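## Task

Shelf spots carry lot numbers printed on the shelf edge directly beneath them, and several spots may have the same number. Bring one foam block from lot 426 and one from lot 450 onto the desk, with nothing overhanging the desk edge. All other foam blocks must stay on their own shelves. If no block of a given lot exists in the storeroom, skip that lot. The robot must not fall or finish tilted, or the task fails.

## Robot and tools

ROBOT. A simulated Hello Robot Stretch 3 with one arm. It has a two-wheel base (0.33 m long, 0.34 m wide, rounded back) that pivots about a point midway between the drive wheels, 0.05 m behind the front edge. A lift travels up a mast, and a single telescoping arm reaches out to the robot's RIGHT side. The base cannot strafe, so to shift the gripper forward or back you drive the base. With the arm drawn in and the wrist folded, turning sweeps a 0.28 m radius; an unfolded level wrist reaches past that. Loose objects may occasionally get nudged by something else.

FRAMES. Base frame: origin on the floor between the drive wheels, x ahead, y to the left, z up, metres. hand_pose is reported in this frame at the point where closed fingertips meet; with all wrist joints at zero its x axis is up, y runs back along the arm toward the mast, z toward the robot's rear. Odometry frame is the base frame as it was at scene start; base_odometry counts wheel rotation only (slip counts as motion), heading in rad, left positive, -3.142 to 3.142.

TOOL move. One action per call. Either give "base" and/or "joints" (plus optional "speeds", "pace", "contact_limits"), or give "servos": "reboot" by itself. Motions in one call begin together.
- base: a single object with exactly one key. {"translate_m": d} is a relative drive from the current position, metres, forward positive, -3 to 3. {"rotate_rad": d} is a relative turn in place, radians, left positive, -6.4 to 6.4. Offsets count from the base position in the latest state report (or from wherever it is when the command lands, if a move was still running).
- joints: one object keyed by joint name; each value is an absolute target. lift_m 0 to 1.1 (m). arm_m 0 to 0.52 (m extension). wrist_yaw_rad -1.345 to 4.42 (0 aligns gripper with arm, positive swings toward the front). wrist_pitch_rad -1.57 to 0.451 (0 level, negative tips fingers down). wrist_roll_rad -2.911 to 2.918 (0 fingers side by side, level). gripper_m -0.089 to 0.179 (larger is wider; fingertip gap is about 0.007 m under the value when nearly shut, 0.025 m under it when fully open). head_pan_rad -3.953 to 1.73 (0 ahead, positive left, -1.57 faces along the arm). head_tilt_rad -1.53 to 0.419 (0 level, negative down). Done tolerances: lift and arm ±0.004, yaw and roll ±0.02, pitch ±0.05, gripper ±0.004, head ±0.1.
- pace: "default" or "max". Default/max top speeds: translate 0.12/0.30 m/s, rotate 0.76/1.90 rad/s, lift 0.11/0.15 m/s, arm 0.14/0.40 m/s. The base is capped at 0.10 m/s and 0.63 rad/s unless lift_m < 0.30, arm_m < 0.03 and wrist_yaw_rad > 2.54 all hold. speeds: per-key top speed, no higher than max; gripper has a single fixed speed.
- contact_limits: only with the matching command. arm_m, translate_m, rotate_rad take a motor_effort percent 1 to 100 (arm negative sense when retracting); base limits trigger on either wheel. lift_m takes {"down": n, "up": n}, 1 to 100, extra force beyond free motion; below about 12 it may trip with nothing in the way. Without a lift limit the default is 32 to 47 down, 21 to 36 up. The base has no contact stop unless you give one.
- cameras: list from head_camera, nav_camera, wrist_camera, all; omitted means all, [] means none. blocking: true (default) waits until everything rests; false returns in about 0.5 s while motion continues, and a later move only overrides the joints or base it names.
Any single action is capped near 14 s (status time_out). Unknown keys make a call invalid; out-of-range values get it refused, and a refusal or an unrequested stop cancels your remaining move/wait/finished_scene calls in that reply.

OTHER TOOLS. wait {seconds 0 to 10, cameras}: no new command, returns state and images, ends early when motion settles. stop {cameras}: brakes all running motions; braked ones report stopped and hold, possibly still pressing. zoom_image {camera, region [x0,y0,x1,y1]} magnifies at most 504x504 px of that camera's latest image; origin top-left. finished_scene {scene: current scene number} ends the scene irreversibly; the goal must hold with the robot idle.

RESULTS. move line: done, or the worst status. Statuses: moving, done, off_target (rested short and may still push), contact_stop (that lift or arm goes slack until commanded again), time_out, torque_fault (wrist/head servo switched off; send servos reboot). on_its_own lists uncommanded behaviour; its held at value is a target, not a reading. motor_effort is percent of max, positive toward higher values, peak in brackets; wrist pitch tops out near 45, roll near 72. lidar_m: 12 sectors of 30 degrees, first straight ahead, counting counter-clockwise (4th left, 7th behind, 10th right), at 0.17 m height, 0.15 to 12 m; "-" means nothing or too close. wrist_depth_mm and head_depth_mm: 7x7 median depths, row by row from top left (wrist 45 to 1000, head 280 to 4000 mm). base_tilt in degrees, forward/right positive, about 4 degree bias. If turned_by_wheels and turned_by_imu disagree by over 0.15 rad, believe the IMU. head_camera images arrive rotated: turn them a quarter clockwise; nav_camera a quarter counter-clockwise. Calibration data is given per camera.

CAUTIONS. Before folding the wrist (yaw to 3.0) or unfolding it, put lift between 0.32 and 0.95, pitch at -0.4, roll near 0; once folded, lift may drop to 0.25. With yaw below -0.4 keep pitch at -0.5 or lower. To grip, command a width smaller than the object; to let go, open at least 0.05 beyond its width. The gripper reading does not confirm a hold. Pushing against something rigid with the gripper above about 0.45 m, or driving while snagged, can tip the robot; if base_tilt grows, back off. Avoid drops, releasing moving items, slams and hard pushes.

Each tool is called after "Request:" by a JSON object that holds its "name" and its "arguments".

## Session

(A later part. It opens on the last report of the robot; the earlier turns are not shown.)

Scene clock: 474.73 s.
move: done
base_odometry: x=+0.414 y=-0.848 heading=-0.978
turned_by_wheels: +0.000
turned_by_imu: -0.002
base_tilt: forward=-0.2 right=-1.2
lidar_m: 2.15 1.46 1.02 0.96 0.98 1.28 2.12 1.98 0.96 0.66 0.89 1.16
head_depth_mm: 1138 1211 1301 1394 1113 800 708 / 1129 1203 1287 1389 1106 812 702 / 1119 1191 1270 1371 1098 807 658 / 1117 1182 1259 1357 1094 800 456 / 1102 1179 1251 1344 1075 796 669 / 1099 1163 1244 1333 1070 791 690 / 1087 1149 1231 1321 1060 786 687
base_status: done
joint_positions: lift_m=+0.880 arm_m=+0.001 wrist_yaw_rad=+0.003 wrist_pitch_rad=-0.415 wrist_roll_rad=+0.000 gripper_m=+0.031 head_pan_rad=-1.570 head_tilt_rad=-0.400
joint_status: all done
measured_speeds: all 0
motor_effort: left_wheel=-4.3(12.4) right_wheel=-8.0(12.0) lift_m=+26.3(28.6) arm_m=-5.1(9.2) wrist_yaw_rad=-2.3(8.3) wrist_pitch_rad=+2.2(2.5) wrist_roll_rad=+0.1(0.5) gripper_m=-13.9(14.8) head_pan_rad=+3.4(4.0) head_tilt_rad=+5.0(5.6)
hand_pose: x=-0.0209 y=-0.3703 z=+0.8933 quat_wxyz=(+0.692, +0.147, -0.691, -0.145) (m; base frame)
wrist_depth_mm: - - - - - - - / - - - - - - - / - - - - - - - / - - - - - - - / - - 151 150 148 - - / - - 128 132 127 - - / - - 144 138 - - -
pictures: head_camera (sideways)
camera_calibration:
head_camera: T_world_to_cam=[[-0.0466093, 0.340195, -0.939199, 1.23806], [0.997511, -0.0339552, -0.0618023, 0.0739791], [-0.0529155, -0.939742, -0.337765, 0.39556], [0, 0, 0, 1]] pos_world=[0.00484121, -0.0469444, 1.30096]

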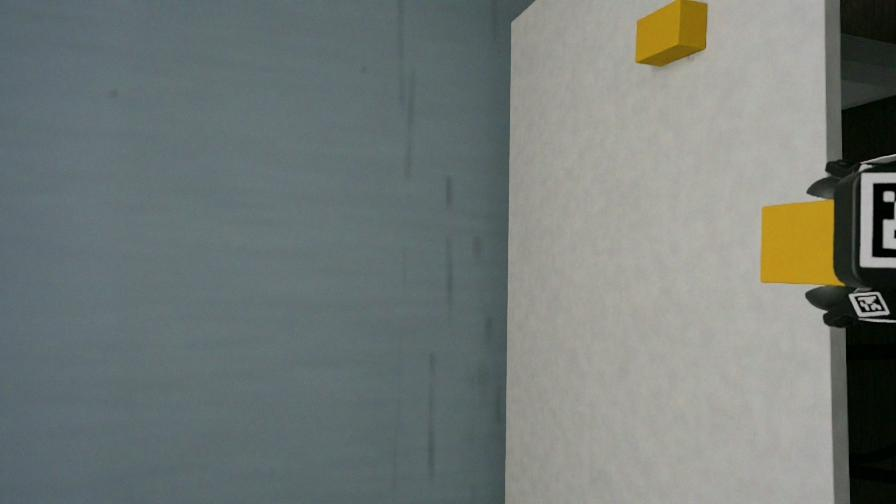

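Request:
{"name": "move", "arguments": {"joints": {"arm_m":0.37}, "contact_limits": {"arm_m":35}, "cameras": []}}

Request:
{"name": "move", "arguments": {"joints": {"lift_m":0.775}, "cameras": []}}

Request:
{"name": "move", "arguments": {"joints": {"lift_m":0.739}, "speeds": {"lift_m":0.03}, "contact_limits": {"lift_m":{"down":14}}, "cameras": ["wrist_camera"]}}

Scene clock: 486.67 s.
move: done
base_odometry: x=+0.414 y=-0.848 heading=-0.978
turned_by_wheels: +0.000
turned_by_imu: +0.000
base_tilt: forward=-0.3 right=-1.2
lidar_m: 2.15 1.46 1.02 0.96 0.98 1.28 2.12 1.98 0.96 0.66 0.89 1.17
head_depth_mm: 1135 1218 1299 1401 1116 311 - / 1128 1201 1287 1380 416 342 701 / 1125 1191 1278 1349 495 804 698 / 1113 1186 1262 1346 514 799 695 / 1102 1175 1257 1344 1074 795 691 / 1099 1168 1245 1330 1066 789 686 / 1091 1163 1239 1322 1063 786 685
base_status: not commanded
joint_positions: lift_m=+0.880 arm_m=+0.370 wrist_yaw_rad=+0.003 wrist_pitch_rad=-0.415 wrist_roll_rad=+0.000 gripper_m=+0.031 head_pan_rad=-1.570 head_tilt_rad=-0.400
joint_status: all done
measured_speeds: all 0
motor_effort: left_wheel=-4.1(4.5) right_wheel=-7.5(8.9) lift_m=+26.3(27.8) arm_m=+12.7(14.6) wrist_yaw_rad=-3.5(4.3) wrist_pitch_rad=+2.3(2.4) wrist_roll_rad=+0.0(0.5) gripper_m=-14.7(14.8) head_pan_rad=+3.3(4.1) head_tilt_rad=+4.6(5.9)
contact_limits: arm_m 35 (drawing in: default 31, maximum 55; extending or still: default 39, maximum 69)
hand_pose: x=-0.0209 y=-0.7397 z=+0.8933 quat_wxyz=(+0.692, +0.147, -0.691, -0.145) (m; base frame)
wrist_depth_mm: - - - - - - - / - - - - - - - / - - - - - - - / - - - - - - - / - - 151 149 148 - - / - - 128 132 127 - - / - 95 131 139 - 109 -
pictures: none
No camera images: "cameras" was empty.

Scene clock: 488.47 s.
move: done
base_odometry: x=+0.414 y=-0.848 heading=-0.978
turned_by_wheels: +0.000
turned_by_imu: +0.000
base_tilt: forward=-0.4 right=-1.2
lidar_m: 2.15 1.46 1.02 0.96 0.98 1.28 2.12 1.99 0.96 0.66 0.90 1.16
head_depth_mm: 1140 1211 1297 1403 1114 800 662 / 1129 1206 1286 1378 1106 451 355 / 1124 1191 1276 1373 1098 533 699 / 1114 1183 1267 1361 1090 553 694 / 1103 1174 1253 1342 1076 792 692 / 1094 1165 1245 1338 1070 788 690 / 1086 1153 1223 1325 1061 786 684
base_status: not commanded
joint_positions: lift_m=+0.775 arm_m=+0.370 wrist_yaw_rad=+0.003 wrist_pitch_rad=-0.415 wrist_roll_rad=+0.000 gripper_m=+0.031 head_pan_rad=-1.570 head_tilt_rad=-0.400
joint_status: all done
measured_speeds: all 0
motor_effort: left_wheel=-4.0(4.4) right_wheel=-7.4(8.7) lift_m=+23.5(26.4) arm_m=+11.5(12.9) wrist_yaw_rad=-2.1(4.3) wrist_pitch_rad=+2.3(2.5) wrist_roll_rad=-0.2(0.4) gripper_m=-14.0(14.9) head_pan_rad=+3.3(3.8) head_tilt_rad=+4.3(5.1)
contact_limits: arm_m 35 (drawing in: default 31, maximum 55; extending or still: default 39, maximum 69)
hand_pose: x=-0.0209 y=-0.7397 z=+0.7883 quat_wxyz=(+0.692, +0.147, -0.691, -0.145) (m; base frame)
wrist_depth_mm: - - - - - - - / - - - - - - - / - - - - - - - / - - - - - - - / - - 152 150 148 - - / - - 128 132 127 - - / - 96 131 138 - 110 -
pictures: none
No camera images: "cameras" was empty.

Scene clock: 490.10 s.
move: done
base_odometry: x=+0.414 y=-0.848 heading=-0.978
turned_by_wheels: +0.000
turned_by_imu: +0.000
base_tilt: forward=-0.2 right=-1.1
lidar_m: 2.15 1.46 1.02 0.96 0.98 1.28 2.12 1.98 0.95 0.66 0.89 1.16
head_depth_mm: 1135 1210 1297 1405 1117 800 685 / 1134 1203 1288 1386 1106 755 373 / 1120 1193 1275 1374 1101 538 697 / 1108 1182 1261 1363 1083 562 695 / 1106 1174 1250 1348 1077 797 691 / 1092 1160 1246 1333 1074 790 689 / 1088 1158 1237 1321 1064 784 685
base_status: not commanded
joint_positions: lift_m=+0.739 arm_m=+0.370 wrist_yaw_rad=+0.003 wrist_pitch_rad=-0.415 wrist_roll_rad=+0.000 gripper_m=+0.031 head_pan_rad=-1.570 head_tilt_rad=-0.400
joint_status: all done
measured_speeds: all 0
motor_effort: left_wheel=-4.1(4.4) right_wheel=-8.0(8.5) lift_m=+23.9(26.0) arm_m=+10.2(11.7) wrist_yaw_rad=-2.5(4.8) wrist_pitch_rad=+2.4(2.4) wrist_roll_rad=+0.0(0.3) gripper_m=-14.1(14.6) head_pan_rad=+3.4(3.7) head_tilt_rad=+4.2(4.8)
contact_limits: arm_m 35 (drawing in: default 31, maximum 55; extending or still: default 39, maximum 69); lift_m down 14 (down: maximum 72; up: maximum 65)
hand_pose: x=-0.0209 y=-0.7397 z=+0.7523 quat_wxyz=(+0.692, +0.147, -0.691, -0.145) (m; base frame)
wrist_depth_mm: - - - - - - - / - - - - - - - / - - - - - - - / - - - - - - - / - - 151 150 148 - - / - - 128 132 127 - - / - 96 131 138 - 109 -
pictures: wrist_camera
camera_calibration:
wrist_camera: T_world_to_cam=[[-0.998893, -0.0394799, -0.0255689, -0.0241827], [-0.00199814, 0.578723, -0.815521, 1.07408], [0.046994, -0.814568, -0.578162, -0.000444609], [0, 0, 0, 1]] pos_world=[-0.0219889, -0.622915, 0.875064]

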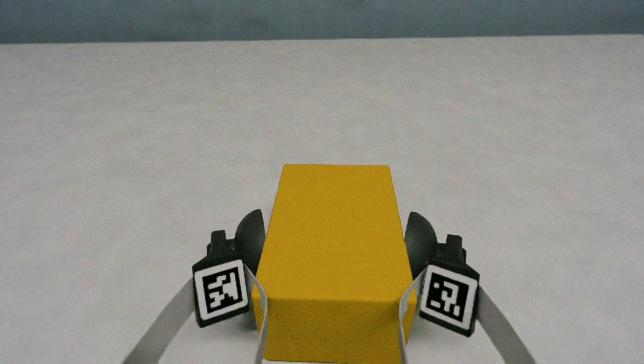

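No contact yet; go a bit lower.

Request:
{"name": "move", "arguments": {"joints": {"lift_m":0.731}, "speeds": {"lift_m":0.03}, "contact_limits": {"lift_m":{"down":14}}, "cameras": ["wrist_camera"]}}

Scene clock: 494.37 s.
move: done
base_odometry: x=+0.414 y=-0.848 heading=-0.978
turned_by_wheels: +0.000
turned_by_imu: +0.000
base_tilt: forward=-0.4 right=-1.1
lidar_m: 2.15 1.46 1.02 0.96 0.98 1.28 2.12 1.98 0.96 0.66 0.89 1.16
head_depth_mm: 1138 1213 1316 1399 1122 800 685 / 1132 1210 1291 1383 1104 754 391 / 1126 1186 1277 1372 1097 537 697 / 1115 1187 1262 1353 1088 563 694 / 1106 1172 1252 1353 1078 795 693 / 1095 1162 1240 1333 1074 791 689 / 1089 1155 1228 1326 1064 786 686
base_status: not commanded
joint_positions: lift_m=+0.731 arm_m=+0.370 wrist_yaw_rad=+0.002 wrist_pitch_rad=-0.399 wrist_roll_rad=+0.000 gripper_m=+0.031 head_pan_rad=-1.570 head_tilt_rad=-0.400
joint_status: all done
measured_speeds: all 0
motor_effort: left_wheel=-4.2(4.3) right_wheel=-7.2(8.3) lift_m=+17.9(23.5) arm_m=+6.6(8.0) wrist_yaw_rad=-2.2(4.8) wrist_pitch_rad=-0.6(2.4) wrist_roll_rad=-0.3(0.3) gripper_m=-13.9(14.6) head_pan_rad=+3.5(3.8) head_tilt_rad=+3.5(4.3)
contact_limits: arm_m 35 (drawing in: default 31, maximum 55; extending or still: default 39, maximum 69); lift_m down 14 (down: maximum 72; up: maximum 65)
hand_pose: x=-0.0210 y=-0.7417 z=+0.7479 quat_wxyz=(+0.693, +0.141, -0.693, -0.140) (m; base frame)
wrist_depth_mm: - - - - - - - / - - - - - - - / - - - - - - - / - - - - - - - / - - 151 148 148 - - / - - 128 130 126 - - / - - 130 132 - 109 -
pictures: wrist_camera
camera_calibration:
wrist_camera: T_world_to_cam=[[-0.998903, -0.0396148, -0.0249815, -0.0250391], [-0.00179689, 0.565431, -0.824793, 1.06884], [0.0467994, -0.823843, -0.564882, -0.0214178], [0, 0, 0, 1]] pos_world=[-0.0220887, -0.622995, 0.868851]

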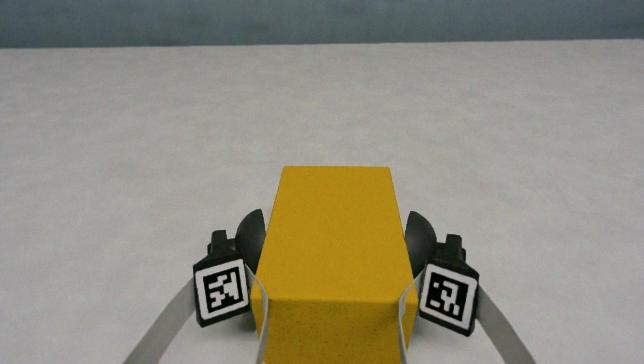

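Request:
{"name": "move", "arguments": {"joints": {"lift_m":0.735}, "cameras": []}}

Request:
{"name": "move", "arguments": {"joints": {"gripper_m":0.15}, "cameras": []}}

Request:
{"name": "move", "arguments": {"joints": {"lift_m":0.86}, "cameras": []}}

Request:
{"name": "move", "arguments": {"joints": {"arm_m":0.0,"head_pan_rad":-1.75}, "cameras": ["head_camera"]}}

Scene clock: 500.63 s.
move: done
base_odometry: x=+0.414 y=-0.848 heading=-0.978
turned_by_wheels: +0.000
turned_by_imu: +0.000
base_tilt: forward=-0.3 right=-1.2
lidar_m: 2.15 1.46 1.02 0.96 0.98 1.28 2.12 1.99 0.95 0.66 0.89 1.16
head_depth_mm: 1137 1214 1300 1396 1122 800 688 / 1129 1209 1291 1388 1106 753 387 / 1120 1190 1272 1372 1092 538 699 / 1112 1184 1270 1365 1087 561 695 / 1103 1169 1258 1345 1076 793 693 / 1090 1161 1243 1342 1071 790 689 / 1089 1151 1239 1330 1065 788 684
base_status: not commanded
joint_positions: lift_m=+0.735 arm_m=+0.370 wrist_yaw_rad=+0.002 wrist_pitch_rad=-0.407 wrist_roll_rad=+0.000 gripper_m=+0.031 head_pan_rad=-1.570 head_tilt_rad=-0.400
joint_status: all done
measured_speeds: all 0
motor_effort: left_wheel=-4.3(4.3) right_wheel=-6.6(7.7) lift_m=+28.6(29.6) arm_m=+4.3(5.1) wrist_yaw_rad=-2.5(4.1) wrist_pitch_rad=+0.7(1.0) wrist_roll_rad=-0.1(0.3) gripper_m=-14.0(14.3) head_pan_rad=+3.0(4.0) head_tilt_rad=+3.1(4.5)
contact_limits: arm_m 35 (drawing in: default 31, maximum 55; extending or still: default 39, maximum 69)
hand_pose: x=-0.0210 y=-0.7408 z=+0.7503 quat_wxyz=(+0.693, +0.144, -0.692, -0.142) (m; base frame)
wrist_depth_mm: - - - - - - - / - - - - - - - / - - - - - - - / - - - - - - - / - - 151 150 148 - - / - - 129 132 126 - - / - 95 132 138 - 109 -
pictures: none
No camera images: "cameras" was empty.

Scene clock: 502.37 s.
move: done
base_odometry: x=+0.414 y=-0.848 heading=-0.978
turned_by_wheels: +0.000
turned_by_imu: +0.000
base_tilt: forward=-0.3 right=-1.2
lidar_m: 2.15 1.46 1.02 0.96 0.98 1.28 2.12 1.99 0.96 0.66 0.89 1.16
head_depth_mm: 1144 1213 1299 1399 1116 797 688 / 1135 1204 1284 1386 1103 754 386 / 1123 1191 1272 1375 1093 539 700 / 1114 1177 1261 1357 1088 560 694 / 1103 1175 1261 1348 1082 793 692 / 1097 1167 1238 1339 1069 791 687 / 1086 1156 1233 1319 1066 786 686
base_status: not commanded
joint_positions: lift_m=+0.735 arm_m=+0.370 wrist_yaw_rad=+0.002 wrist_pitch_rad=-0.412 wrist_roll_rad=+0.000 gripper_m=+0.150 head_pan_rad=-1.570 head_tilt_rad=-0.400
joint_status: all done
measured_speeds: all 0
motor_effort: left_wheel=-4.0(4.4) right_wheel=-6.6(7.4) lift_m=+27.5(29.3) arm_m=+3.7(4.7) wrist_yaw_rad=-2.1(4.3) wrist_pitch_rad=+1.7(1.8) wrist_roll_rad=+0.0(0.4) gripper_m=+0.4(82.8) head_pan_rad=+3.1(4.1) head_tilt_rad=+2.5(4.0)
contact_limits: arm_m 35 (drawing in: default 31, maximum 55; extending or still: default 39, maximum 69)
hand_pose: x=-0.0210 y=-0.7402 z=+0.7491 quat_wxyz=(+0.693, +0.146, -0.692, -0.144) (m; base frame)
wrist_depth_mm: - - - - - - - / - - - - - - - / - - - - - - - / - - - - - - - / - 146 - 149 148 140 - / - 125 - 129 127 124 - / - 119 - 139 142 - 111
pictures: none
No camera images: "cameras" was empty.

Scene clock: 504.33 s.
move: done
base_odometry: x=+0.414 y=-0.848 heading=-0.978
turned_by_wheels: +0.000
turned_by_imu: +0.000
base_tilt: forward=-0.4 right=-1.1
lidar_m: 2.15 1.46 1.02 0.96 0.98 1.28 2.12 1.99 0.95 0.66 0.89 1.17
head_depth_mm: 1136 1214 1294 1395 1118 326 - / 1131 1204 1287 1385 429 338 702 / 1120 1190 1274 1361 495 807 700 / 1111 1183 1266 1364 521 774 695 / 1107 1174 1249 1348 1078 798 691 / 1097 1167 1246 1331 1067 791 689 / 1092 1155 1240 1323 1064 786 684
base_status: not commanded
joint_positions: lift_m=+0.860 arm_m=+0.370 wrist_yaw_rad=+0.002 wrist_pitch_rad=-0.412 wrist_roll_rad=+0.000 gripper_m=+0.150 head_pan_rad=-1.570 head_tilt_rad=-0.400
joint_status: all done
measured_speeds: all 0
motor_effort: left_wheel=-3.9(4.4) right_wheel=-6.4(7.3) lift_m=+29.1(32.3) arm_m=+1.5(3.7) wrist_yaw_rad=-2.1(4.1) wrist_pitch_rad=+1.8(2.0) wrist_roll_rad=+0.1(0.4) gripper_m=+0.7(1.2) head_pan_rad=+2.7(3.8) head_tilt_rad=+3.5(3.9)
contact_limits: arm_m 35 (drawing in: default 31, maximum 55; extending or still: default 39, maximum 69)
hand_pose: x=-0.0210 y=-0.7401 z=+0.8739 quat_wxyz=(+0.692, +0.146, -0.692, -0.144) (m; base frame)
wrist_depth_mm: - - - - - - - / - - - - - - - / - - - - - - - / - - - - - - - / - 146 - - - 140 - / - 125 - - - 124 - / - 119 - - - - 111
pictures: none
No camera images: "cameras" was empty.

Scene clock: 508.27 s.
move: done
base_odometry: x=+0.414 y=-0.848 heading=-0.978
turned_by_wheels: +0.000
turned_by_imu: +0.000
base_tilt: forward=-0.4 right=-1.3
lidar_m: 2.15 1.46 1.02 0.96 0.98 1.28 2.12 1.99 0.96 0.67 0.89 1.16
head_depth_mm: 1239 1331 1434 1551 1630 813 1386 / 1215 1291 1401 1494 1107 810 1299 / 1175 1262 1344 1440 1100 808 1193 / 1147 1225 1306 1387 1090 802 674 / 1124 1189 1281 1367 1080 792 669 / 1091 1155 1236 1319 1070 790 666 / 1064 1130 1199 1282 1064 787 627
base_status: not commanded
joint_positions: lift_m=+0.860 arm_m=+0.001 wrist_yaw_rad=+0.002 wrist_pitch_rad=-0.412 wrist_roll_rad=+0.000 gripper_m=+0.150 head_pan_rad=-1.750 head_tilt_rad=-0.400
joint_status: all done
measured_speeds: all 0
motor_effort: left_wheel=-4.2(4.4) right_wheel=-7.0(7.6) lift_m=+27.8(29.4) arm_m=-12.5(14.7) wrist_yaw_rad=-2.1(4.0) wrist_pitch_rad=+1.8(2.0) wrist_roll_rad=+0.0(0.5) gripper_m=+0.9(1.2) head_pan_rad=-3.0(4.3) head_tilt_rad=+2.3(4.0)
hand_pose: x=-0.0210 y=-0.3706 z=+0.8739 quat_wxyz=(+0.692, +0.146, -0.692, -0.144) (m; base frame)
wrist_depth_mm: - - - - - - - / - - - - - - - / - - - - - - - / - - - - - - - / - 146 - - - 140 - / - 125 - - - 125 - / - - - - - 990 114
pictures: head_camera (sideways)
camera_calibration:
head_camera: T_world_to_cam=[[0.0150475, 0.342961, -0.939229, 1.23773], [0.9753, -0.212062, -0.0618095, 0.07413], [-0.220373, -0.9151, -0.337681, 0.396433], [0, 0, 0, 1]] pos_world=[-0.00356053, -0.0459972, 1.30096]

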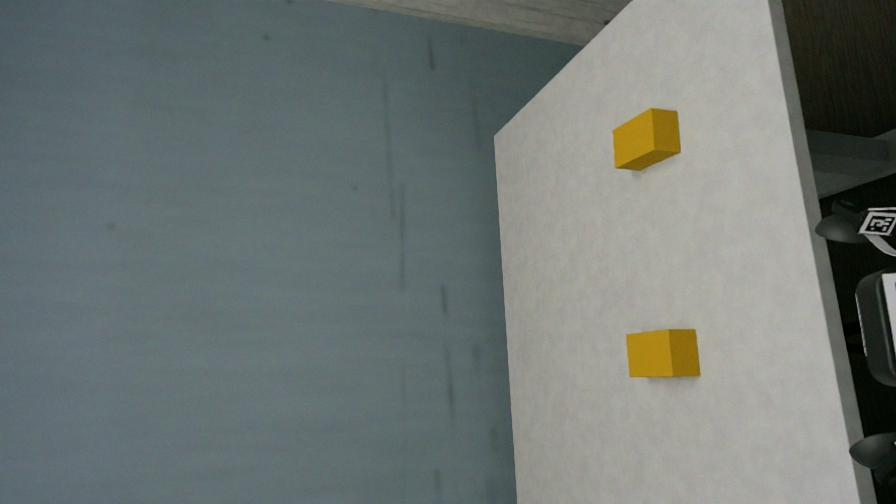

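Request:
{"name": "finished_scene", "arguments": {"scene": 3}}

The scene is finished: the task was done.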